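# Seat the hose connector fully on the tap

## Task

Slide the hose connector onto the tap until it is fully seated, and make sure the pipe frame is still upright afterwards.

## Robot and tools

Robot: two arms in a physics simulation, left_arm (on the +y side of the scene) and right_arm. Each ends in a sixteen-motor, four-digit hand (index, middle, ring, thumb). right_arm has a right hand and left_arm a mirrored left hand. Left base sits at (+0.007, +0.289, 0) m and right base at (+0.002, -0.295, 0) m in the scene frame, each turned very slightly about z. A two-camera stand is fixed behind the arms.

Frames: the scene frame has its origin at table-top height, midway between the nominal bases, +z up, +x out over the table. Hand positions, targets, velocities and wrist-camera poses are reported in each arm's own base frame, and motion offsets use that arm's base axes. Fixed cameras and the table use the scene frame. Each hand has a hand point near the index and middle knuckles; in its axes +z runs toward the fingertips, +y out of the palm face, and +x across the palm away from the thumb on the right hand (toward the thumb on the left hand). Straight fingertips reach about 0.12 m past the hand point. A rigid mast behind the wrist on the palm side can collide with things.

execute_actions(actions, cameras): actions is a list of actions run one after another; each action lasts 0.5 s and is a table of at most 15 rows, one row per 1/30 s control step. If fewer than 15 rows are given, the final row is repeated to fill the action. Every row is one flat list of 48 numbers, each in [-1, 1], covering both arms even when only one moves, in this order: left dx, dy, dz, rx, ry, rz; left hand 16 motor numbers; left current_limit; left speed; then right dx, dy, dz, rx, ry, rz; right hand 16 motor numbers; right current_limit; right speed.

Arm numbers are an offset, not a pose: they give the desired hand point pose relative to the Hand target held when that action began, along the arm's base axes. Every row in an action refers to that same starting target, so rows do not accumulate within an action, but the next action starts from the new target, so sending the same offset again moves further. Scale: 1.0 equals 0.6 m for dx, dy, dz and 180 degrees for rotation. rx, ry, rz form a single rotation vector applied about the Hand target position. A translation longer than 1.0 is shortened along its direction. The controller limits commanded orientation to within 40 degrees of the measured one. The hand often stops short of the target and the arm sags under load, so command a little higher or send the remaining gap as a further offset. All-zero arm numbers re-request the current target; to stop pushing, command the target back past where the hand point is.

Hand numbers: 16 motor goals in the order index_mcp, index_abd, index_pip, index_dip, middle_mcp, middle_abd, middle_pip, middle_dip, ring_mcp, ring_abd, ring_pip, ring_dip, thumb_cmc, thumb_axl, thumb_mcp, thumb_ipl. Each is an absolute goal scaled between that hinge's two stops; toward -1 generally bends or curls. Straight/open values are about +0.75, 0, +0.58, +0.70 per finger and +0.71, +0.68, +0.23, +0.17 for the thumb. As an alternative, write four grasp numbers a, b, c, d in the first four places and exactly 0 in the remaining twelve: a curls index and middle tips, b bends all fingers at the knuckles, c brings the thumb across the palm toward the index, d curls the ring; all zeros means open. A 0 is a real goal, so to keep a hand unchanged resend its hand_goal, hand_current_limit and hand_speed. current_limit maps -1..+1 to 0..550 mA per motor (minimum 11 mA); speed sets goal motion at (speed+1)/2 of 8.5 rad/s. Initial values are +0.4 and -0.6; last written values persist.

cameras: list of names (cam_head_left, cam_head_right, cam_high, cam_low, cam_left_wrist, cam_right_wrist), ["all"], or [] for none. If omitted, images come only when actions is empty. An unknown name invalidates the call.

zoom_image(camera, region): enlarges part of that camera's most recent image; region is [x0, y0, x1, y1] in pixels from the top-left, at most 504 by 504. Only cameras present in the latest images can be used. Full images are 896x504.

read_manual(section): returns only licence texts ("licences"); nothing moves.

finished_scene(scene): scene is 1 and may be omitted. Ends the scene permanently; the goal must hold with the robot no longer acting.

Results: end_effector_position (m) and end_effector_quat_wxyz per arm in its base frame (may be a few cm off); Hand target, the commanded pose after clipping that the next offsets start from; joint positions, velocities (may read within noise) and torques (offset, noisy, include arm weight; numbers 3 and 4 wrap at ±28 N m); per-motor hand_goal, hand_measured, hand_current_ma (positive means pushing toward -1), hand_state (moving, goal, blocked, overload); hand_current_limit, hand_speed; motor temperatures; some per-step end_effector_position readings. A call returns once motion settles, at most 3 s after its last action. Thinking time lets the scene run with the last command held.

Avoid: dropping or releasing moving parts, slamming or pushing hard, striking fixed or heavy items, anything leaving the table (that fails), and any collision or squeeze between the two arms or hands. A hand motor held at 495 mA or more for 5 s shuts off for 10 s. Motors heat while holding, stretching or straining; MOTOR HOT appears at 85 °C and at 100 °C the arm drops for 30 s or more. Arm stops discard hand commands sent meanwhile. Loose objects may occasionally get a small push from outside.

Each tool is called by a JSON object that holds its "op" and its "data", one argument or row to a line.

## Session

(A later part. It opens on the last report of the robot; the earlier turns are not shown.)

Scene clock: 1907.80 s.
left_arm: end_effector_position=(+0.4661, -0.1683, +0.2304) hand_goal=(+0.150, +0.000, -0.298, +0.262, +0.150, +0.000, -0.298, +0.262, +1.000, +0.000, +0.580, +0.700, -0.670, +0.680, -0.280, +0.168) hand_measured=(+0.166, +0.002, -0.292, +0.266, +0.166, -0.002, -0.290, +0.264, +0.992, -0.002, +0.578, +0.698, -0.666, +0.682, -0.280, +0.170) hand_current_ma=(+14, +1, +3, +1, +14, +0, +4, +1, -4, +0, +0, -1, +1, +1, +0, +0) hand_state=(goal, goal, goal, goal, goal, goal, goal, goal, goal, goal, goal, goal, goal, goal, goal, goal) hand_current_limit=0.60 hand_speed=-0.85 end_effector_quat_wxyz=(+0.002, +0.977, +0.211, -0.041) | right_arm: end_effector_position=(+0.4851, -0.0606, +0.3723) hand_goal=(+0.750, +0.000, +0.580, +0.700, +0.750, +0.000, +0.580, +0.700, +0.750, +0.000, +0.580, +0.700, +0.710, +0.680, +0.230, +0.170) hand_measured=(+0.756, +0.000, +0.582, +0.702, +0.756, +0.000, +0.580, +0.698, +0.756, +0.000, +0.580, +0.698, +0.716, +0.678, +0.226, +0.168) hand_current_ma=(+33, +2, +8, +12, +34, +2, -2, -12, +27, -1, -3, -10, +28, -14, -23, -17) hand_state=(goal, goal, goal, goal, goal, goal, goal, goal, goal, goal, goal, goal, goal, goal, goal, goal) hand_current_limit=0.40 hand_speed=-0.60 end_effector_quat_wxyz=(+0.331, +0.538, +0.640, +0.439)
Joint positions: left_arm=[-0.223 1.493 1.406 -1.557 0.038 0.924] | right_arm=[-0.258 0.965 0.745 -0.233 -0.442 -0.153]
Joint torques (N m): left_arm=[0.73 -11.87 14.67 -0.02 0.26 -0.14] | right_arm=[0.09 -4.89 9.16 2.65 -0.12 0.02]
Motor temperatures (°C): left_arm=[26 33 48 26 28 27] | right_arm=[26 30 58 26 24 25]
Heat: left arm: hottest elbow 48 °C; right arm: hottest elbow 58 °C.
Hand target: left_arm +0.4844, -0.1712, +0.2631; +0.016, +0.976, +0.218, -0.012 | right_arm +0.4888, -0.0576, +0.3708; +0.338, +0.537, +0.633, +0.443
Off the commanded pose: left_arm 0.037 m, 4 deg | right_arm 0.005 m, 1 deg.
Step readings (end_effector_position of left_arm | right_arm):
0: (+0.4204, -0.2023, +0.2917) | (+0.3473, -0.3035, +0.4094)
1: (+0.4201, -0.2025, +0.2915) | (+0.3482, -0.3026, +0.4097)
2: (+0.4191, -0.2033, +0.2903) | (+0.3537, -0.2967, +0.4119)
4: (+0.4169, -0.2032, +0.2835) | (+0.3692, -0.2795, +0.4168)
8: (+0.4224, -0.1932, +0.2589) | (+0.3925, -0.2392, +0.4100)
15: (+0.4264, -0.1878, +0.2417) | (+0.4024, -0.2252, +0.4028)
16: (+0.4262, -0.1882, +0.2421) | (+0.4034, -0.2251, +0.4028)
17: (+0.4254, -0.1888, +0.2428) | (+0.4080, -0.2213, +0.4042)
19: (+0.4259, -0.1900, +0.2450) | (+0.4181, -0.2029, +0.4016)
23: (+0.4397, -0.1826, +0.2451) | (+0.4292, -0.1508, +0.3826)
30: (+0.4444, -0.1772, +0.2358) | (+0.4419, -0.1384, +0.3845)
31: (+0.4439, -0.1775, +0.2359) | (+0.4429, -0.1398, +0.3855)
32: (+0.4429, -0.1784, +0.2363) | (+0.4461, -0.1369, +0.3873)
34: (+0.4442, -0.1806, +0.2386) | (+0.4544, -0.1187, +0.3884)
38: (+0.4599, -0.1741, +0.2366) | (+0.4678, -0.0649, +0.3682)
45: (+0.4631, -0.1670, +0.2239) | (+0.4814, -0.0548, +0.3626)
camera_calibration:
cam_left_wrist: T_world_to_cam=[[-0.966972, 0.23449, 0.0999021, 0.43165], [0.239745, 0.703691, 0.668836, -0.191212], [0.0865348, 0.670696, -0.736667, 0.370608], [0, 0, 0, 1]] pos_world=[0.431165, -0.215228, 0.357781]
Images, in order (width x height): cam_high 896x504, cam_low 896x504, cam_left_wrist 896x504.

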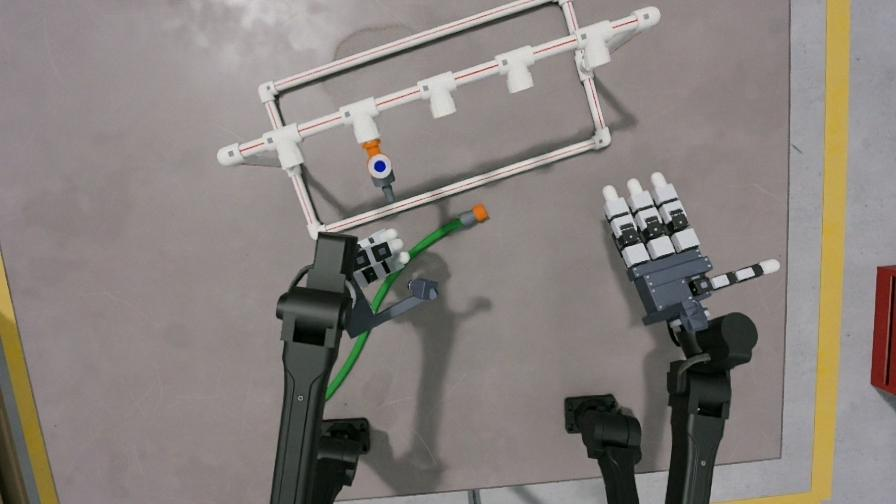

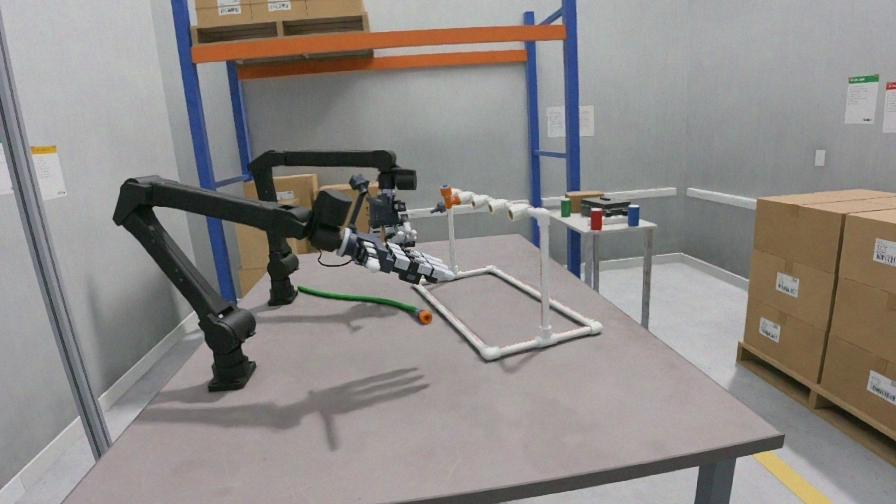

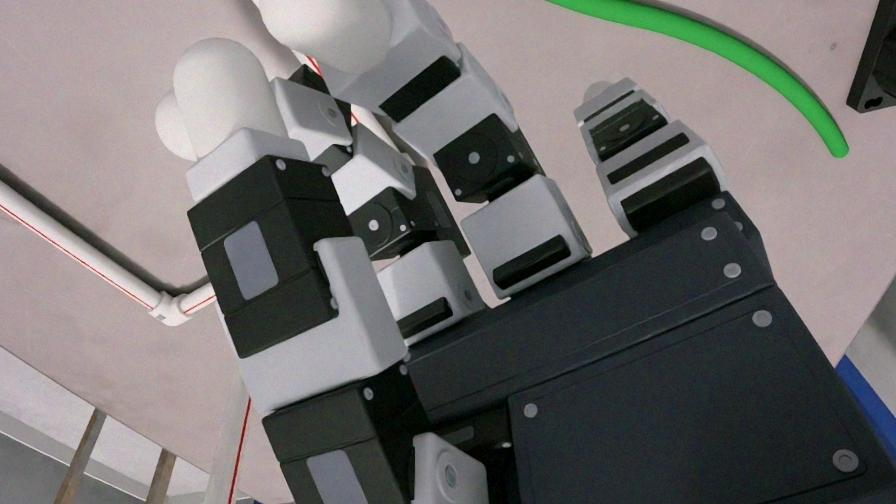

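{"op": "execute_actions", "data": {
  "actions": [],
  "cameras": ["cam_high","cam_low","cam_head_left","cam_head_right"]
}}

{"op": "zoom_image", "data": {
  "camera": "cam_high",
  "region": [440, 190, 500, 240]
}}

{"op": "zoom_image", "data": {
  "camera": "cam_low",
  "region": [390, 290, 450, 340]
}}

Scene clock: 2102.70 s.
left_arm: end_effector_position=(+0.4661, -0.1683, +0.2304) hand_goal=(+0.150, +0.000, -0.298, +0.262, +0.150, +0.000, -0.298, +0.262, +1.000, +0.000, +0.580, +0.700, -0.670, +0.680, -0.280, +0.168) hand_measured=(+0.166, +0.002, -0.292, +0.266, +0.166, -0.002, -0.290, +0.264, +0.992, -0.002, +0.578, +0.698, -0.666, +0.682, -0.280, +0.170) hand_current_ma=(+14, +1, +3, +1, +14, +0, +4, +1, -4, +0, +0, -1, +1, +1, +0, +0) hand_state=(goal, goal, goal, goal, goal, goal, goal, goal, goal, goal, goal, goal, goal, goal, goal, goal) hand_current_limit=0.60 hand_speed=-0.85 end_effector_quat_wxyz=(+0.002, +0.977, +0.211, -0.041) | right_arm: end_effector_position=(+0.4851, -0.0607, +0.3723) hand_goal=(+0.750, +0.000, +0.580, +0.700, +0.750, +0.000, +0.580, +0.700, +0.750, +0.000, +0.580, +0.700, +0.710, +0.680, +0.230, +0.170) hand_measured=(+0.756, +0.000, +0.582, +0.702, +0.756, +0.000, +0.580, +0.698, +0.756, +0.000, +0.580, +0.698, +0.716, +0.678, +0.226, +0.168) hand_current_ma=(+33, +2, +8, +12, +34, +2, -2, -12, +27, -1, -3, -10, +28, -14, -23, -17) hand_state=(goal, goal, goal, goal, goal, goal, goal, goal, goal, goal, goal, goal, goal, goal, goal, goal) hand_current_limit=0.40 hand_speed=-0.60 end_effector_quat_wxyz=(+0.330, +0.538, +0.640, +0.439)
Joint positions: left_arm=[-0.223 1.493 1.406 -1.557 0.038 0.924] | right_arm=[-0.258 0.965 0.745 -0.233 -0.442 -0.152]
Joint velocities: within noise
Joint torques (N m): left_arm=[0.67 -11.75 14.61 0.05 0.27 -0.15] | right_arm=[0.03 -4.84 9.17 2.66 -0.12 0.04]
Motor temperatures (°C): left_arm=[26 33 57 26 28 27] | right_arm=[26 28 49 27 24 25]
Heat: left arm: hottest elbow 57 °C; right arm: hottest elbow 49 °C.
Hand target: left_arm +0.4844, -0.1712, +0.2631; +0.016, +0.976, +0.218, -0.012 | right_arm +0.4888, -0.0575, +0.3708; +0.338, +0.537, +0.633, +0.443
Off the commanded pose: left_arm 0.037 m, 4 deg | right_arm 0.005 m, 1 deg.
Images, in order (width x height): cam_head_left 896x504, cam_head_right 896x504, cam_high 896x504, cam_low 896x504.

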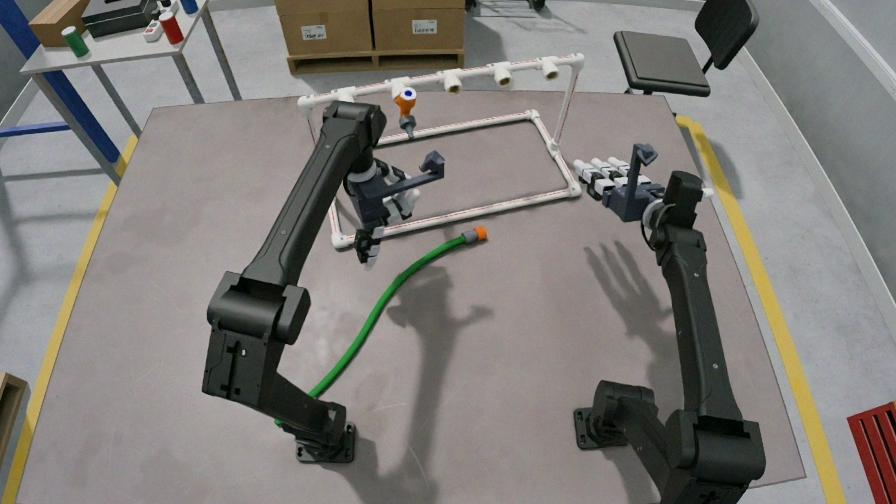

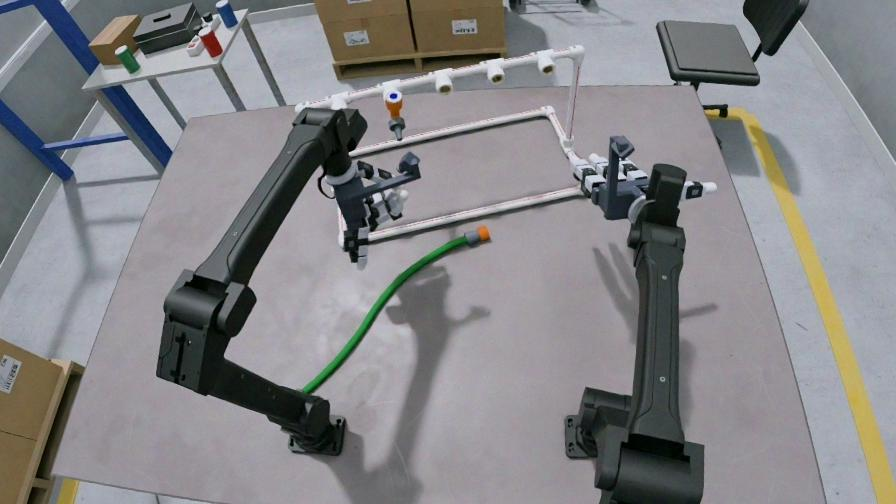

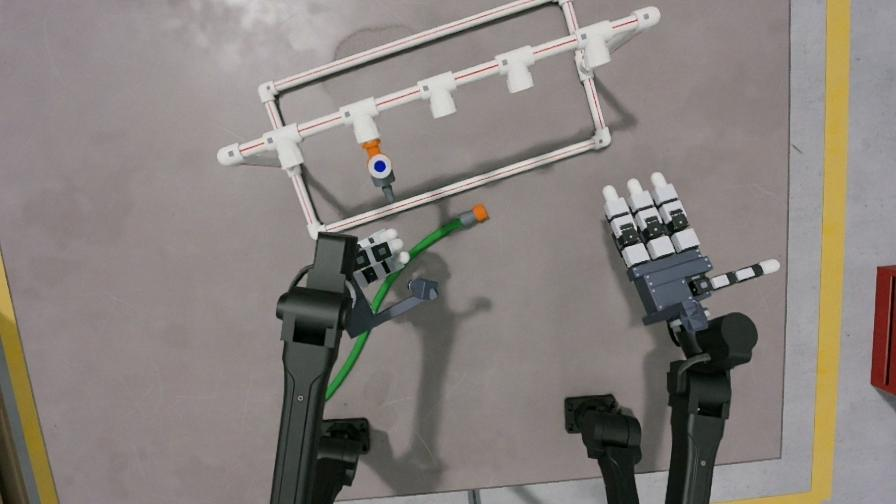

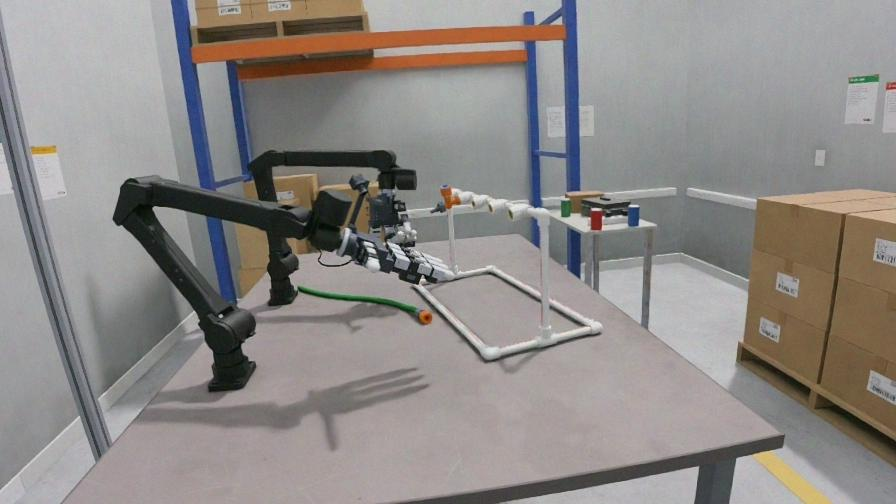

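Scaled by 8.400.

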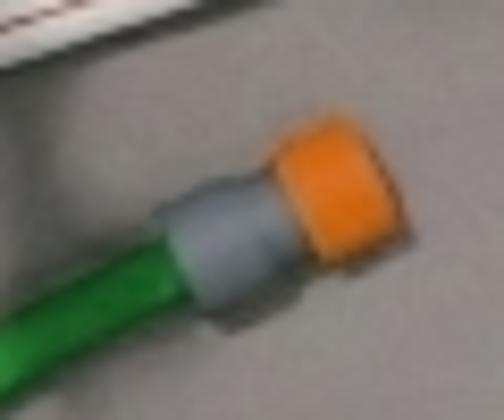

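Scaled by 8.400.

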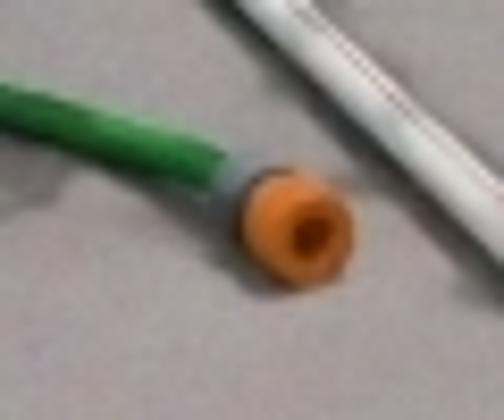

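{"op": "execute_actions", "data": {
  "actions": [
    [[0.0195,-0.0602,-0.03,0.0841,-0.0261,-0.1039, 0.5,0,-0.299,0.261, 0.5,0,-0.299,0.261, 1.0,0,0.58,0.7, -0.671,0.68,0.02,0.168, 0.4,-0.7, 0,0,0,0,0,0, 0,0,0,0,0,0,0,0,0,0,0,0,0,0,0,0, 0.4,-0.6]],
    [[0.0195,-0.0602,-0.0555,0.0841,-0.0261,-0.1039, 0.5,0,-0.299,0.261, 0.5,0,-0.299,0.261, 1.0,0,0.58,0.7, -0.671,0.68,0.02,0.168, 0.4,-0.7, 0,0,0,0,0,0, 0,0,0,0,0,0,0,0,0,0,0,0,0,0,0,0, 0.4,-0.6]],
    [[0.0195,-0.0602,-0.0555,0.0841,-0.0261,-0.1039, 0.5,0,-0.299,0.261, 0.5,0,-0.299,0.261, 1.0,0,0.58,0.7, -0.671,0.68,0.02,0.168, 0.4,-0.7, 0,0,0,0,0,0, 0,0,0,0,0,0,0,0,0,0,0,0,0,0,0,0, 0.4,-0.6]],
    [[0.0195,-0.0602,-0.07,0.0841,-0.0261,-0.1039, 0.5,0,-0.299,0.261, 0.5,0,-0.299,0.261, 1.0,0,0.58,0.7, -0.671,0.68,0.02,0.168, 0.4,-0.7, 0,0,0,0,0,0, 0,0,0,0,0,0,0,0,0,0,0,0,0,0,0,0, 0.4,-0.6]]
  ],
  "cameras": ["cam_left_wrist","cam_low","cam_high"]
}}

Scene clock: 2217.23 s.
left_arm: end_effector_position=(+0.5293, -0.3209, +0.1248) hand_goal=(+0.500, +0.000, -0.298, +0.262, +0.500, +0.000, -0.298, +0.262, +1.000, +0.000, +0.580, +0.700, -0.670, +0.680, +0.020, +0.168) hand_measured=(+0.496, +0.002, -0.294, +0.266, +0.496, -0.002, -0.294, +0.264, +0.990, -0.002, +0.578, +0.698, -0.670, +0.682, +0.018, +0.168) hand_current_ma=(-1, +0, +1, +1, -1, +0, +1, +1, -8, +0, +0, -1, +0, +1, -1, +0) hand_state=(goal, goal, goal, goal, goal, goal, goal, goal, goal, goal, goal, goal, goal, goal, goal, goal) hand_current_limit=0.40 hand_speed=-0.70 end_effector_quat_wxyz=(-0.424, +0.777, -0.415, +0.212) | right_arm: end_effector_position=(+0.4859, -0.0609, +0.3743) hand_goal=(+0.750, +0.000, +0.580, +0.700, +0.750, +0.000, +0.580, +0.700, +0.750, +0.000, +0.580, +0.700, +0.710, +0.680, +0.230, +0.170) hand_measured=(+0.756, +0.000, +0.582, +0.702, +0.756, +0.000, +0.580, +0.698, +0.756, +0.000, +0.580, +0.698, +0.716, +0.678, +0.226, +0.168) hand_current_ma=(+34, +2, +8, +12, +36, +2, -2, -12, +28, -1, -3, -10, +29, -14, -23, -17) hand_state=(goal, goal, goal, goal, goal, goal, goal, goal, goal, goal, goal, goal, goal, goal, goal, goal) hand_current_limit=0.40 hand_speed=-0.60 end_effector_quat_wxyz=(+0.340, +0.538, +0.634, +0.440)
Joint positions: left_arm=[-0.689 1.81 1.486 -0.867 -0.937 2.057] | right_arm=[-0.249 0.965 0.738 -0.205 -0.421 -0.14]
Joint torques (N m): left_arm=[1.44 -17.61 8.61 1.43 -0.72 0.15] | right_arm=[0.03 -4.42 9.14 2.69 -0.1 0.04]
Motor temperatures (°C): left_arm=[26 33 58 26 28 27] | right_arm=[26 28 49 27 24 25]
Heat: left arm: hottest elbow 58 °C; right arm: hottest elbow 49 °C.
Hand target: left_arm +0.5310, -0.3156, +0.1363; -0.420, +0.774, -0.416, +0.225 | right_arm +0.4888, -0.0576, +0.3707; +0.338, +0.537, +0.633, +0.443
Off the commanded pose: left_arm 0.013 m, 2 deg | right_arm 0.006 m, 0 deg.
Step readings (end_effector_position of left_arm | right_arm):
0: (+0.4661, -0.1683, +0.2304) | (+0.4851, -0.0607, +0.3723)
1: (+0.4662, -0.1674, +0.2300) | (+0.4851, -0.0608, +0.3724)
2: (+0.4672, -0.1639, +0.2285) | (+0.4852, -0.0610, +0.3724)
4: (+0.4715, -0.1596, +0.2263) | (+0.4855, -0.0617, +0.3731)
8: (+0.4786, -0.1829, +0.2242) | (+0.4858, -0.0611, +0.3739)
15: (+0.4748, -0.2017, +0.2135) | (+0.4859, -0.0608, +0.3742)
16: (+0.4749, -0.2010, +0.2129) | (+0.4859, -0.0608, +0.3743)
17: (+0.4772, -0.1965, +0.2114) | (+0.4859, -0.0609, +0.3743)
19: (+0.4859, -0.1910, +0.2089) | (+0.4859, -0.0609, +0.3743)
23: (+0.4942, -0.2151, +0.1976) | (+0.4859, -0.0609, +0.3743)
30: (+0.4872, -0.2379, +0.1808) | (+0.4859, -0.0609, +0.3743)
31: (+0.4875, -0.2371, +0.1809) | (+0.4859, -0.0609, +0.3743)
32: (+0.4909, -0.2325, +0.1814) | (+0.4859, -0.0609, +0.3743)
34: (+0.5014, -0.2273, +0.1817) | (+0.4859, -0.0609, +0.3743)
38: (+0.5090, -0.2497, +0.1705) | (+0.4859, -0.0609, +0.3743)
45: (+0.5048, -0.2774, +0.1553) | (+0.4859, -0.0609, +0.3743)
46: (+0.5058, -0.2769, +0.1556) | (+0.4859, -0.0609, +0.3743)
47: (+0.5105, -0.2734, +0.1573) | (+0.4859, -0.0609, +0.3743)
49: (+0.5221, -0.2701, +0.1585) | (+0.4859, -0.0609, +0.3743)
53: (+0.5310, -0.2914, +0.1443) | (+0.4859, -0.0609, +0.3743)
60: (+0.5305, -0.3236, +0.1282) | (+0.4859, -0.0609, +0.3743)
camera_calibration:
cam_left_wrist: T_world_to_cam=[[-0.180808, 0.819194, 0.54427, 0.255165], [0.03544, -0.547605, 0.835986, -0.342684], [0.98288, 0.170442, 0.0699793, -0.345983], [0, 0, 0, 1]] pos_world=[0.39834, -0.337715, 0.171812]
Images, in order (width x height): cam_high 896x504, cam_low 896x504, cam_left_wrist 896x504.

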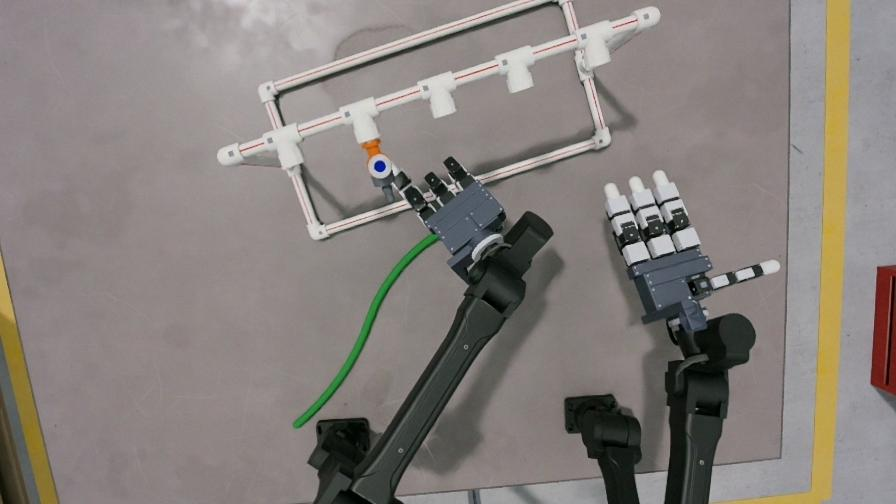

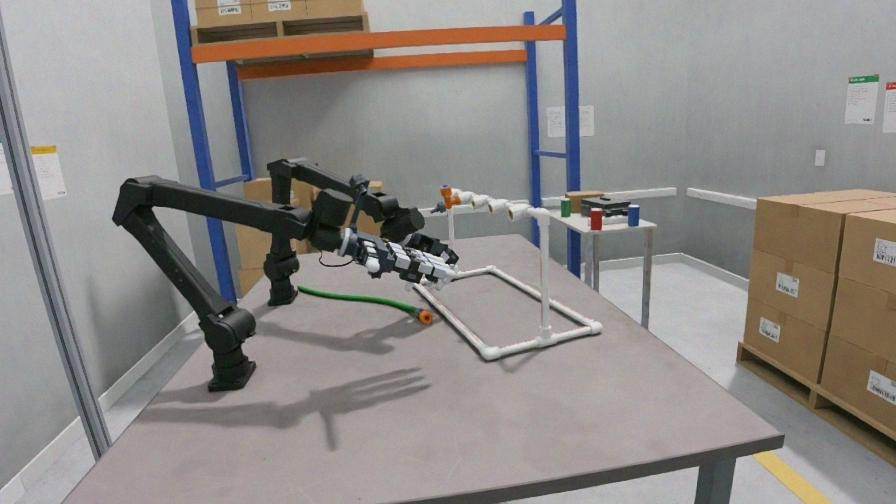

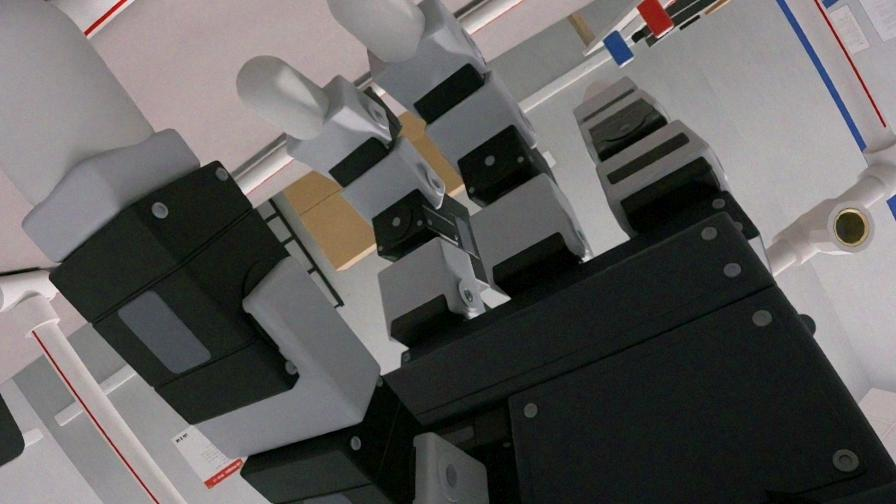

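{"op": "execute_actions", "data": {
  "actions": [
    [[0,0,-0.12,0,0,0, 0.5,0,-0.299,0.261, 0.5,0,-0.299,0.261, 1.0,0,0.95,0.95, -0.671,0.68,0.02,0.168, 0.4,-0.7, 0,0,0,0,0,0, 0,0,0,0,0,0,0,0,0,0,0,0,0,0,0,0, 0.4,-0.6]]
  ],
  "cameras": ["cam_left_wrist","cam_low","cam_head_left"]
}}

{"op": "zoom_image", "data": {
  "camera": "cam_low",
  "region": [380, 230, 480, 340]
}}

Scene clock: 2235.17 s.
left_arm: end_effector_position=(+0.5263, -0.3201, +0.0584) hand_goal=(+0.500, +0.000, -0.298, +0.262, +0.500, +0.000, -0.298, +0.262, +1.000, +0.000, +0.950, +0.950, -0.670, +0.680, +0.020, +0.168) hand_measured=(+0.496, +0.002, -0.294, +0.266, +0.496, -0.002, -0.294, +0.264, +0.990, -0.002, +0.942, +0.946, -0.670, +0.682, +0.018, +0.168) hand_current_ma=(-1, +0, +1, +1, -1, +0, +1, +1, -8, +0, -4, -1, +0, +1, -1, +0) hand_state=(goal, goal, goal, goal, goal, goal, goal, goal, goal, goal, goal, goal, goal, goal, goal, goal) hand_current_limit=0.40 hand_speed=-0.70 end_effector_quat_wxyz=(-0.420, +0.777, -0.416, +0.220) | right_arm: end_effector_position=(+0.4859, -0.0609, +0.3743) hand_goal=(+0.750, +0.000, +0.580, +0.700, +0.750, +0.000, +0.580, +0.700, +0.750, +0.000, +0.580, +0.700, +0.710, +0.680, +0.230, +0.170) hand_measured=(+0.756, +0.000, +0.582, +0.702, +0.756, +0.000, +0.580, +0.698, +0.756, +0.000, +0.580, +0.698, +0.716, +0.678, +0.226, +0.168) hand_current_ma=(+34, +2, +8, +12, +36, +2, -2, -12, +28, -1, -3, -10, +29, -14, -23, -17) hand_state=(goal, goal, goal, goal, goal, goal, goal, goal, goal, goal, goal, goal, goal, goal, goal, goal) hand_current_limit=0.40 hand_speed=-0.60 end_effector_quat_wxyz=(+0.340, +0.538, +0.634, +0.440)
Joint positions: left_arm=[-0.689 1.862 1.37 -0.677 -0.928 2.068] | right_arm=[-0.249 0.965 0.738 -0.205 -0.421 -0.14]
Joint torques (N m): left_arm=[1.38 -16.32 8.85 1.54 -0.76 0.15] | right_arm=[0.09 -4.48 9.16 2.69 -0.11 0.03]
Motor temperatures (°C): left_arm=[26 34 56 26 29 27] | right_arm=[26 28 48 27 24 25]
Heat: left arm: hottest elbow 56 °C; right arm: hottest elbow 48 °C.
Hand target: left_arm +0.5311, -0.3157, +0.0644; -0.420, +0.774, -0.416, +0.225 | right_arm +0.4888, -0.0576, +0.3707; +0.338, +0.537, +0.633, +0.443
Off the commanded pose: left_arm 0.009 m, 1 deg | right_arm 0.006 m, 0 deg.
joint sent to its limit (left arm) — joint 6 (wrist roll), upper limit. The joint targets still meet the commanded pose.
Step readings (end_effector_position of left_arm | right_arm):
0: (+0.5293, -0.3208, +0.1248) | (+0.4859, -0.0609, +0.3743)
1: (+0.5293, -0.3209, +0.1246) | (+0.4859, -0.0609, +0.3743)
2: (+0.5302, -0.3216, +0.1227) | (+0.4859, -0.0609, +0.3743)
4: (+0.5317, -0.3230, +0.1148) | (+0.4859, -0.0609, +0.3743)
8: (+0.5264, -0.3198, +0.0854) | (+0.4859, -0.0609, +0.3743)
15: (+0.5249, -0.3190, +0.0579) | (+0.4859, -0.0609, +0.3743)
camera_calibration:
cam_left_wrist: T_world_to_cam=[[-0.176483, 0.827776, 0.532579, 0.291308], [0.0245094, -0.537209, 0.843093, -0.277997], [0.983999, 0.161845, 0.0745198, -0.342081], [0, 0, 0, 1]] pos_world=[0.394831, -0.335116, 0.104725]
Images, in order (width x height): cam_head_left 896x504, cam_low 896x504, cam_left_wrist 896x504.

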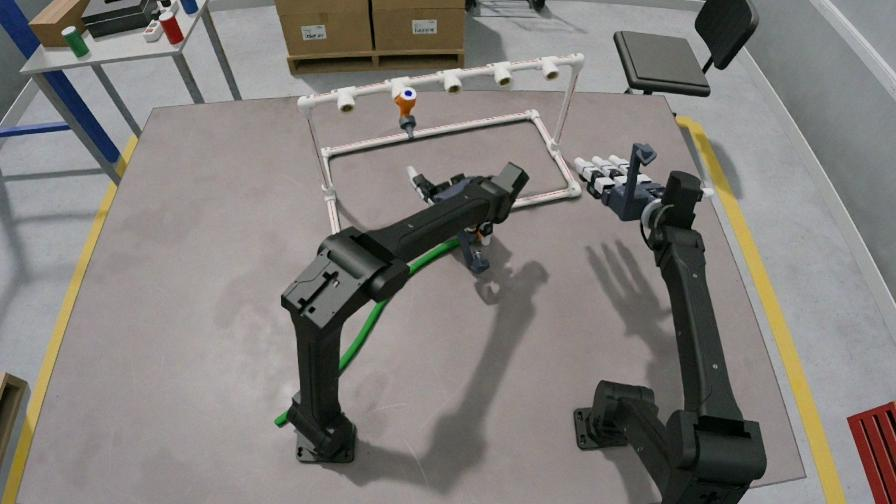

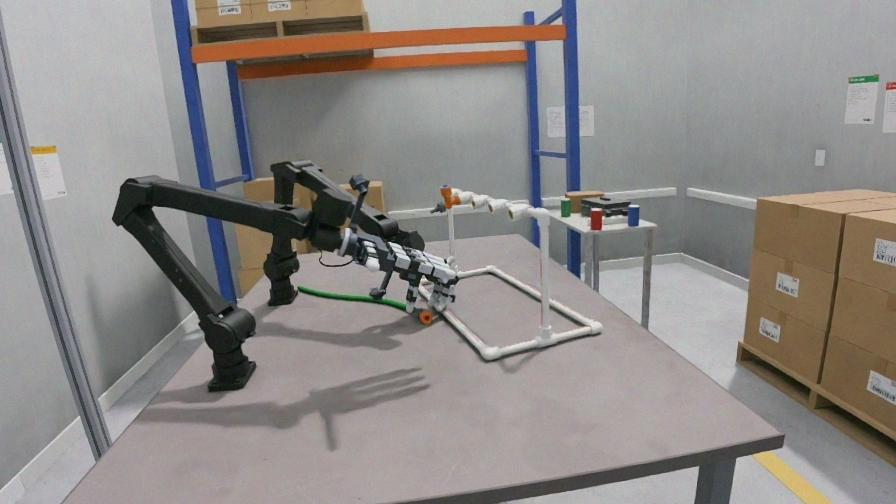

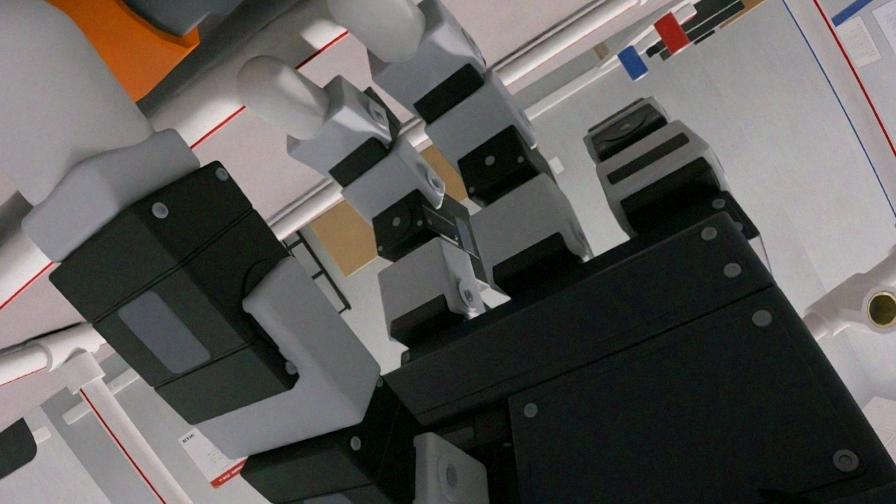

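Scaled by 4.582.

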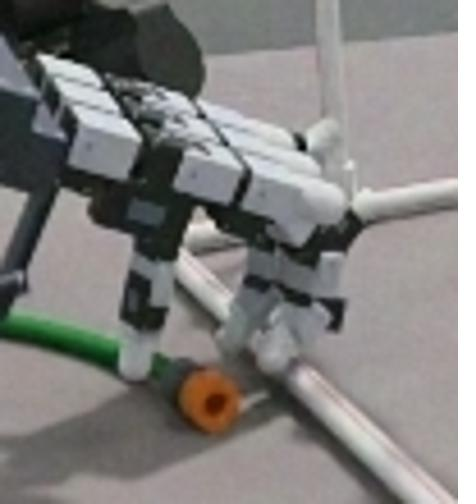

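{"op": "execute_actions", "data": {
  "actions": [
    [[0,0,0,0,0,0, 0.37,0,-0.299,0.261, 0.37,0,-0.299,0.261, 1.0,0,0.95,0.95, -0.671,0.68,0.02,0.168, 0.4,-0.7, 0,0,0,0,0,0, 0,0,0,0,0,0,0,0,0,0,0,0,0,0,0,0, 0.4,-0.6]]
  ],
  "cameras": ["cam_low","cam_head_right"]
}}

{"op": "zoom_image", "data": {
  "camera": "cam_low",
  "region": [395, 280, 465, 335]
}}

{"op": "zoom_image", "data": {
  "camera": "cam_head_right",
  "region": [420, 170, 520, 270]
}}

Scene clock: 2250.13 s.
left_arm: end_effector_position=(+0.5264, -0.3199, +0.0584) hand_goal=(+0.370, +0.000, -0.298, +0.262, +0.370, +0.000, -0.298, +0.262, +1.000, +0.000, +0.950, +0.950, -0.670, +0.680, +0.020, +0.168) hand_measured=(+0.368, +0.002, -0.294, +0.266, +0.368, -0.002, -0.294, +0.264, +0.990, -0.002, +0.942, +0.946, -0.670, +0.682, +0.018, +0.168) hand_current_ma=(+0, +0, +1, +1, +0, +0, +1, +1, -8, +0, -4, -1, +0, +1, -1, +0) hand_state=(goal, goal, goal, goal, goal, goal, goal, goal, goal, goal, goal, goal, goal, goal, goal, goal) hand_current_limit=0.40 hand_speed=-0.70 end_effector_quat_wxyz=(-0.420, +0.777, -0.415, +0.219) | right_arm: end_effector_position=(+0.4859, -0.0609, +0.3743) hand_goal=(+0.750, +0.000, +0.580, +0.700, +0.750, +0.000, +0.580, +0.700, +0.750, +0.000, +0.580, +0.700, +0.710, +0.680, +0.230, +0.170) hand_measured=(+0.756, +0.000, +0.582, +0.702, +0.756, +0.000, +0.580, +0.698, +0.756, +0.000, +0.580, +0.698, +0.716, +0.678, +0.226, +0.168) hand_current_ma=(+34, +2, +8, +12, +36, +2, -2, -12, +28, -1, -3, -10, +29, -14, -23, -17) hand_state=(goal, goal, goal, goal, goal, goal, goal, goal, goal, goal, goal, goal, goal, goal, goal, goal) hand_current_limit=0.40 hand_speed=-0.60 end_effector_quat_wxyz=(+0.340, +0.538, +0.634, +0.440)
Joint positions: left_arm=[-0.688 1.862 1.37 -0.677 -0.928 2.068] | right_arm=[-0.249 0.965 0.738 -0.205 -0.421 -0.14]
Joint torques (N m): left_arm=[1.2 -16.91 8.73 1.58 -0.75 0.16] | right_arm=[0.09 -4.42 9.14 2.7 -0.1 0.04]
Heat: left arm: hottest elbow 53 °C; right arm: hottest elbow 48 °C.
Hand target: left_arm +0.5312, -0.3156, +0.0644; -0.420, +0.775, -0.416, +0.225 | right_arm +0.4888, -0.0576, +0.3707; +0.338, +0.537, +0.633, +0.443
Off the commanded pose: left_arm 0.009 m, 1 deg | right_arm 0.006 m, 0 deg.
joint sent to its limit (left arm) — joint 6 (wrist roll), upper limit. The joint targets still meet the commanded pose.
Step readings (end_effector_position of left_arm | right_arm):
0: (+0.5263, -0.3201, +0.0584) | (+0.4859, -0.0609, +0.3743)
1: (+0.5263, -0.3201, +0.0584) | (+0.4859, -0.0609, +0.3743)
2: (+0.5263, -0.3201, +0.0584) | (+0.4859, -0.0609, +0.3743)
4: (+0.5264, -0.3199, +0.0584) | (+0.4859, -0.0609, +0.3743)
8: (+0.5264, -0.3199, +0.0584) | (+0.4859, -0.0609, +0.3743)
15: (+0.5264, -0.3199, +0.0584) | (+0.4859, -0.0609, +0.3743)
Images, in order (width x height): cam_head_right 896x504, cam_low 896x504.

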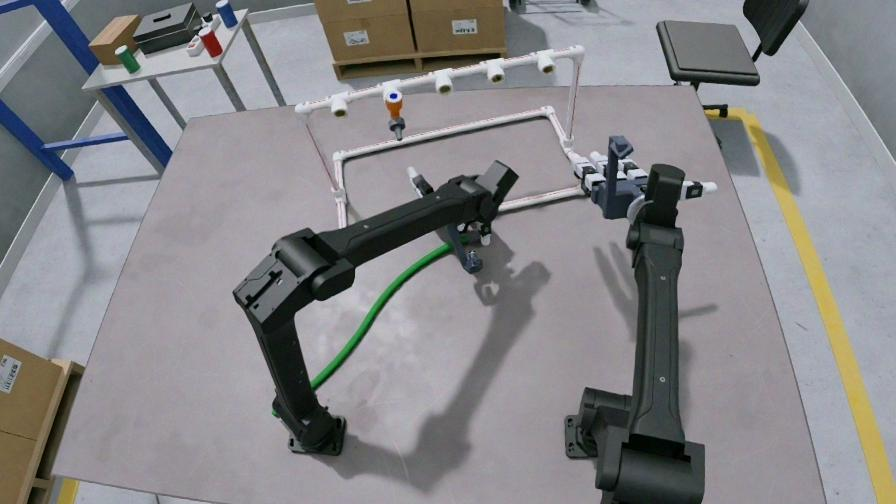

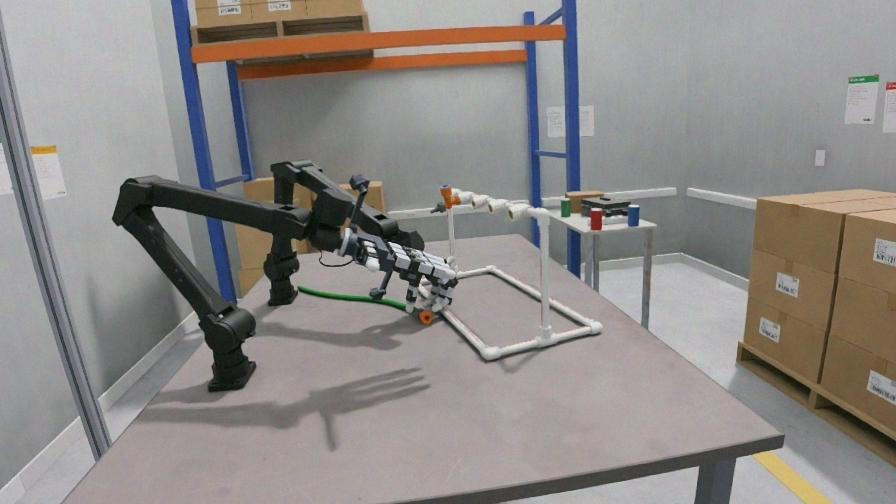

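Scaled by 7.200.

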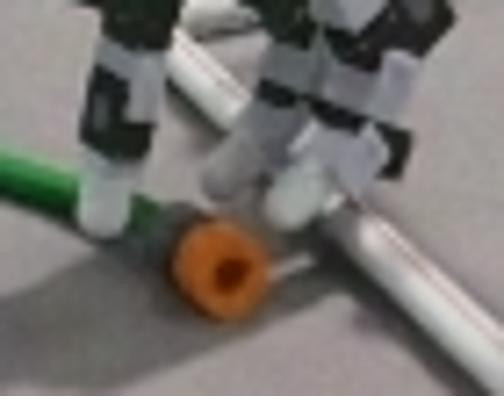

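Scaled by 5.040.

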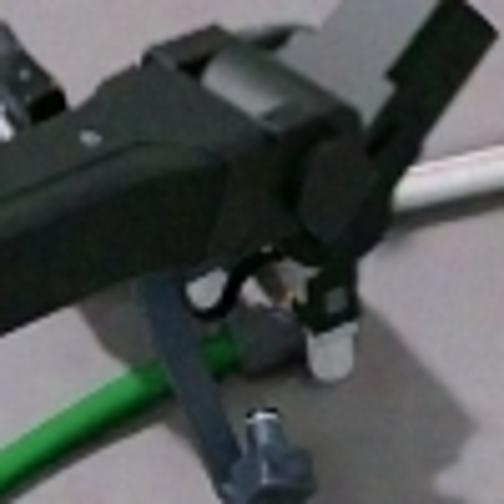

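{"op": "execute_actions", "data": {
  "actions": [
    [[0,0,0,0,0,0, 0.44,0,-0.299,0.261, 0.44,0,-0.299,0.261, 1.0,0,0.95,0.95, -0.671,0.68,0.02,0.168, 0.4,-0.7, 0,0,0,0,0,0, 0,0,0,0,0,0,0,0,0,0,0,0,0,0,0,0, 0.4,-0.6]],
    [[0,0,-0.0405,0,0,0, 0.44,0,-0.299,0.261, 0.44,0,-0.299,0.261, 1.0,0,0.95,0.95, -0.671,0.68,0.02,0.168, 0.4,-0.7, 0,0,0,0,0,0, 0,0,0,0,0,0,0,0,0,0,0,0,0,0,0,0, 0.4,-0.6]]
  ],
  "cameras": ["cam_low"]
}}

{"op": "zoom_image", "data": {
  "camera": "cam_low",
  "region": [395, 280, 465, 335]
}}

Scene clock: 2283.17 s.
left_arm: end_effector_position=(+0.5295, -0.3222, +0.0463) hand_goal=(+0.440, +0.000, -0.298, +0.262, +0.440, +0.000, -0.298, +0.262, +1.000, +0.000, +0.950, +0.950, -0.670, +0.680, +0.020, +0.168) hand_measured=(+0.430, +0.002, -0.302, +0.262, +0.430, -0.002, -0.294, +0.264, +0.990, -0.002, +0.942, +0.946, -0.670, +0.682, +0.018, +0.168) hand_current_ma=(-7, +0, -1, +0, -7, +0, +1, +1, -8, +0, -4, -1, +0, +1, -1, +0) hand_state=(goal, goal, goal, goal, goal, goal, goal, goal, goal, goal, goal, goal, goal, goal, goal, goal) hand_current_limit=0.40 hand_speed=-0.70 end_effector_quat_wxyz=(-0.418, +0.777, -0.410, +0.229) | right_arm: end_effector_position=(+0.4859, -0.0609, +0.3743) hand_goal=(+0.750, +0.000, +0.580, +0.700, +0.750, +0.000, +0.580, +0.700, +0.750, +0.000, +0.580, +0.700, +0.710, +0.680, +0.230, +0.170) hand_measured=(+0.756, +0.000, +0.582, +0.702, +0.756, +0.000, +0.580, +0.698, +0.756, +0.000, +0.580, +0.698, +0.716, +0.678, +0.226, +0.168) hand_current_ma=(+34, +2, +8, +12, +36, +2, -2, -12, +28, -1, -3, -10, +29, -14, -23, -17) hand_state=(goal, goal, goal, goal, goal, goal, goal, goal, goal, goal, goal, goal, goal, goal, goal, goal) hand_current_limit=0.40 hand_speed=-0.60 end_effector_quat_wxyz=(+0.340, +0.538, +0.634, +0.440)
Joint positions: left_arm=[-0.688 1.877 1.351 -0.621 -0.93 2.068] | right_arm=[-0.249 0.965 0.738 -0.205 -0.421 -0.14]
Joint torques (N m): left_arm=[1.26 -15.33 7.98 1.55 -0.68 0.14] | right_arm=[0.03 -4.48 9.14 2.69 -0.1 0.03]
Motor temperatures (°C): left_arm=[26 35 50 26 29 27] | right_arm=[26 28 48 27 24 25]
Heat: left arm: hottest elbow 50 °C; right arm: hottest elbow 48 °C.
Hand target: left_arm +0.5312, -0.3156, +0.0402; -0.420, +0.775, -0.416, +0.226 | right_arm +0.4888, -0.0576, +0.3707; +0.338, +0.537, +0.633, +0.443
Off the commanded pose: left_arm 0.009 m, 1 deg | right_arm 0.006 m, 0 deg.
joint sent to its limit (left arm) — joint 6 (wrist roll), upper limit. The joint targets still meet the commanded pose.
Step readings (end_effector_position of left_arm | right_arm):
0: (+0.5264, -0.3199, +0.0584) | (+0.4859, -0.0609, +0.3743)
1: (+0.5264, -0.3199, +0.0584) | (+0.4859, -0.0609, +0.3743)
2: (+0.5264, -0.3199, +0.0584) | (+0.4859, -0.0609, +0.3743)
4: (+0.5264, -0.3199, +0.0584) | (+0.4859, -0.0609, +0.3743)
8: (+0.5264, -0.3199, +0.0584) | (+0.4859, -0.0609, +0.3743)
15: (+0.5264, -0.3199, +0.0584) | (+0.4859, -0.0609, +0.3743)
16: (+0.5265, -0.3200, +0.0585) | (+0.4859, -0.0609, +0.3743)
17: (+0.5271, -0.3205, +0.0586) | (+0.4859, -0.0609, +0.3743)
19: (+0.5291, -0.3221, +0.0582) | (+0.4859, -0.0609, +0.3743)
23: (+0.5299, -0.3228, +0.0533) | (+0.4859, -0.0609, +0.3743)
30: (+0.5294, -0.3221, +0.0462) | (+0.4859, -0.0609, +0.3743)
Images, in order (width x height): cam_low 896x504.

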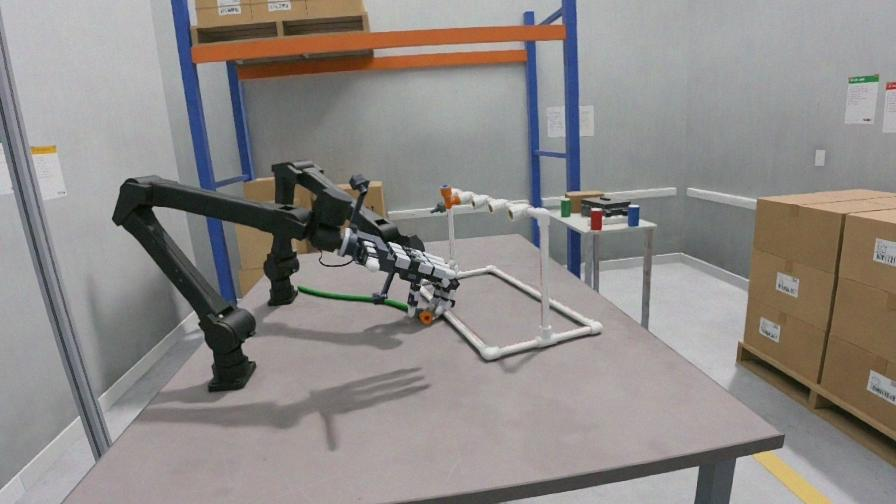

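Scaled by 7.200.

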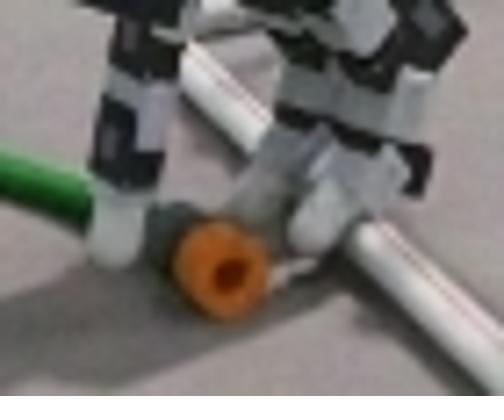

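{"op": "execute_actions", "data": {
  "actions": [
    [[0,0,-0.018,0,0,0, 0.43,0,-0.299,0.261, 0.43,0,-0.299,0.261, 1.0,0,0.95,0.95, -0.671,0.68,0.02,0.168, 0.4,-0.7, 0,0,0,0,0,0, 0,0,0,0,0,0,0,0,0,0,0,0,0,0,0,0, 0.4,-0.6]],
    [[0,0,0,0,0,0, 0.33,0,-0.299,0.261, 0.33,0,-0.299,0.261, 1.0,0,0.95,0.95, -0.671,0.68,-0.12,0.168, 0.4,-0.8, 0,0,0,0,0,0, 0,0,0,0,0,0,0,0,0,0,0,0,0,0,0,0, 0.4,-0.6]],
    [[0,0,0,0,0,0, 0.25,0,-0.299,0.261, 0.25,0,-0.299,0.261, 1.0,0,0.95,0.95, -0.671,0.68,-0.2,0.168, 0.4,-0.8, 0,0,0,0,0,0, 0,0,0,0,0,0,0,0,0,0,0,0,0,0,0,0, 0.4,-0.6]]
  ],
  "cameras": ["cam_low","cam_left_wrist"]
}}

{"op": "zoom_image", "data": {
  "camera": "cam_low",
  "region": [395, 280, 465, 335]
}}

Scene clock: 2297.07 s.
left_arm: end_effector_position=(+0.5368, -0.3199, +0.0462) hand_goal=(+0.250, +0.000, -0.298, +0.262, +0.250, +0.000, -0.298, +0.262, +1.000, +0.000, +0.950, +0.950, -0.670, +0.680, -0.200, +0.168) hand_measured=(+0.280, -0.002, -0.292, +0.264, +0.348, +0.002, -0.278, +0.266, +0.990, -0.002, +0.942, +0.946, -0.670, +0.682, -0.158, +0.178) hand_current_ma=(+37, +0, +3, +0, +249, +0, +18, +1, -8, +0, -4, -1, +0, +0, +88, +8) hand_state=(blocked, goal, goal, goal, blocked, goal, blocked, goal, goal, goal, goal, goal, goal, goal, blocked, goal) hand_current_limit=0.40 hand_speed=-0.80 end_effector_quat_wxyz=(-0.421, +0.779, -0.399, +0.239) | right_arm: end_effector_position=(+0.4859, -0.0609, +0.3743) hand_goal=(+0.750, +0.000, +0.580, +0.700, +0.750, +0.000, +0.580, +0.700, +0.750, +0.000, +0.580, +0.700, +0.710, +0.680, +0.230, +0.170) hand_measured=(+0.756, +0.000, +0.582, +0.702, +0.756, +0.000, +0.580, +0.698, +0.756, +0.000, +0.580, +0.698, +0.716, +0.678, +0.226, +0.168) hand_current_ma=(+34, +2, +8, +12, +36, +2, -2, -12, +28, -1, -3, -10, +29, -14, -23, -17) hand_state=(goal, goal, goal, goal, goal, goal, goal, goal, goal, goal, goal, goal, goal, goal, goal, goal) hand_current_limit=0.40 hand_speed=-0.60 end_effector_quat_wxyz=(+0.340, +0.538, +0.634, +0.440)
Joint positions: left_arm=[-0.68 1.879 1.345 -0.585 -0.938 2.07] | right_arm=[-0.249 0.965 0.738 -0.205 -0.421 -0.14]
Joint torques (N m): left_arm=[0.85 -14.8 7.64 1.24 -0.33 0.11] | right_arm=[0.09 -4.48 9.16 2.67 -0.1 0.04]
Heat: left arm: hottest elbow 49 °C; right arm: hottest elbow 48 °C.
Hand target: left_arm +0.5310, -0.3157, +0.0292; -0.420, +0.774, -0.416, +0.225 | right_arm +0.4888, -0.0576, +0.3707; +0.338, +0.537, +0.633, +0.443
Off the commanded pose: left_arm 0.019 m, 2 deg | right_arm 0.006 m, 0 deg.
joint sent to its limit (left arm) — joint 6 (wrist roll), upper limit. The joint targets still meet the commanded pose.
Step readings (end_effector_position of left_arm | right_arm):
0: (+0.5295, -0.3222, +0.0463) | (+0.4859, -0.0609, +0.3743)
1: (+0.5296, -0.3222, +0.0463) | (+0.4859, -0.0609, +0.3743)
2: (+0.5300, -0.3225, +0.0465) | (+0.4859, -0.0609, +0.3743)
4: (+0.5307, -0.3231, +0.0457) | (+0.4859, -0.0609, +0.3743)
8: (+0.5314, -0.3233, +0.0452) | (+0.4859, -0.0609, +0.3743)
15: (+0.5316, -0.3233, +0.0450) | (+0.4859, -0.0609, +0.3743)
16: (+0.5315, -0.3233, +0.0450) | (+0.4859, -0.0609, +0.3743)
17: (+0.5317, -0.3234, +0.0451) | (+0.4859, -0.0609, +0.3743)
19: (+0.5328, -0.3229, +0.0453) | (+0.4859, -0.0609, +0.3743)
23: (+0.5350, -0.3213, +0.0456) | (+0.4859, -0.0609, +0.3743)
30: (+0.5350, -0.3214, +0.0456) | (+0.4859, -0.0609, +0.3743)
31: (+0.5350, -0.3214, +0.0456) | (+0.4859, -0.0609, +0.3743)
32: (+0.5350, -0.3213, +0.0456) | (+0.4859, -0.0609, +0.3743)
34: (+0.5358, -0.3208, +0.0460) | (+0.4859, -0.0609, +0.3743)
38: (+0.5368, -0.3199, +0.0462) | (+0.4859, -0.0609, +0.3743)
45: (+0.5368, -0.3199, +0.0462) | (+0.4859, -0.0609, +0.3743)
camera_calibration:
cam_left_wrist: T_world_to_cam=[[-0.208175, 0.837698, 0.504901, 0.321], [-0.00606121, -0.517305, 0.85578, -0.245647], [0.978073, 0.175092, 0.112768, -0.345889], [0, 0, 0, 1]] pos_world=[0.40364, -0.335414, 0.0871519]
Images, in order (width x height): cam_low 896x504, cam_left_wrist 896x504.

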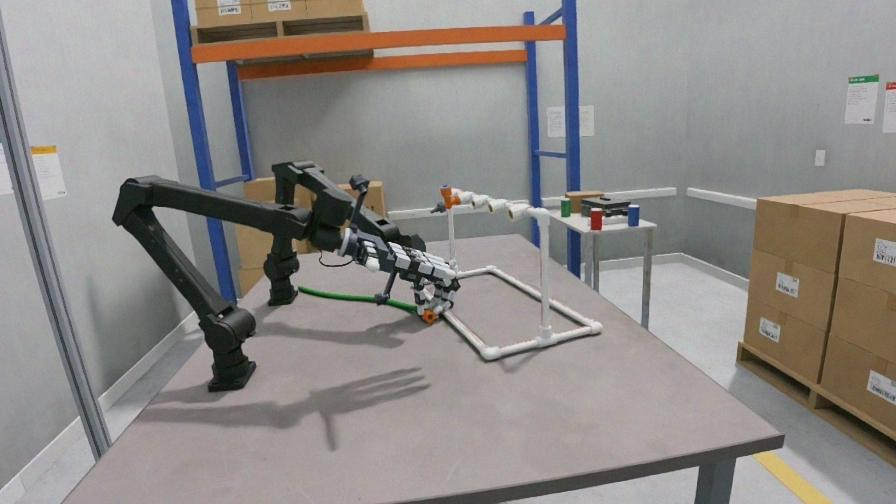

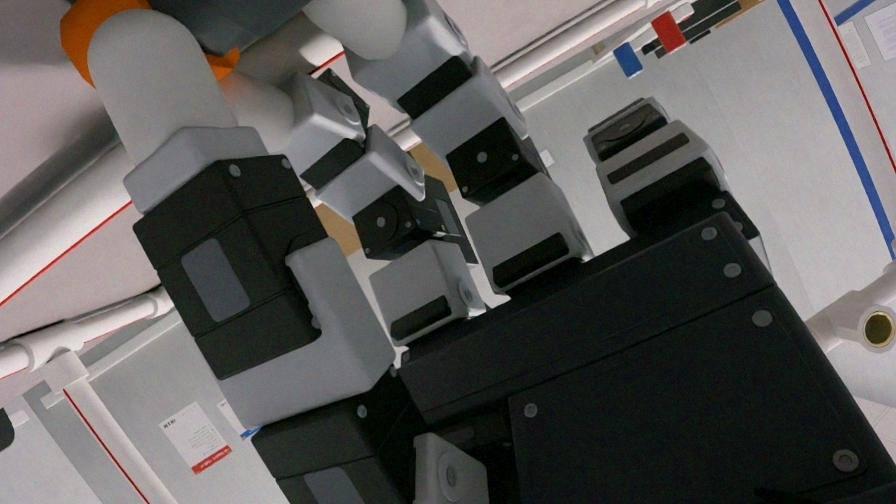

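Scaled by 7.200.

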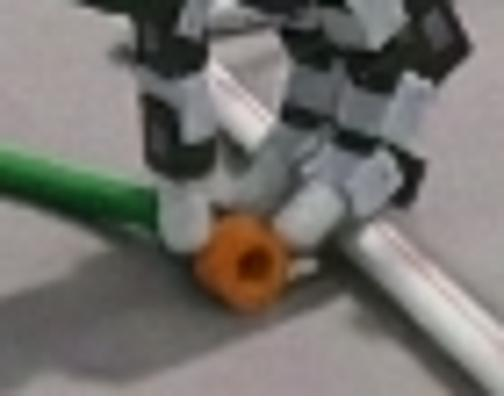

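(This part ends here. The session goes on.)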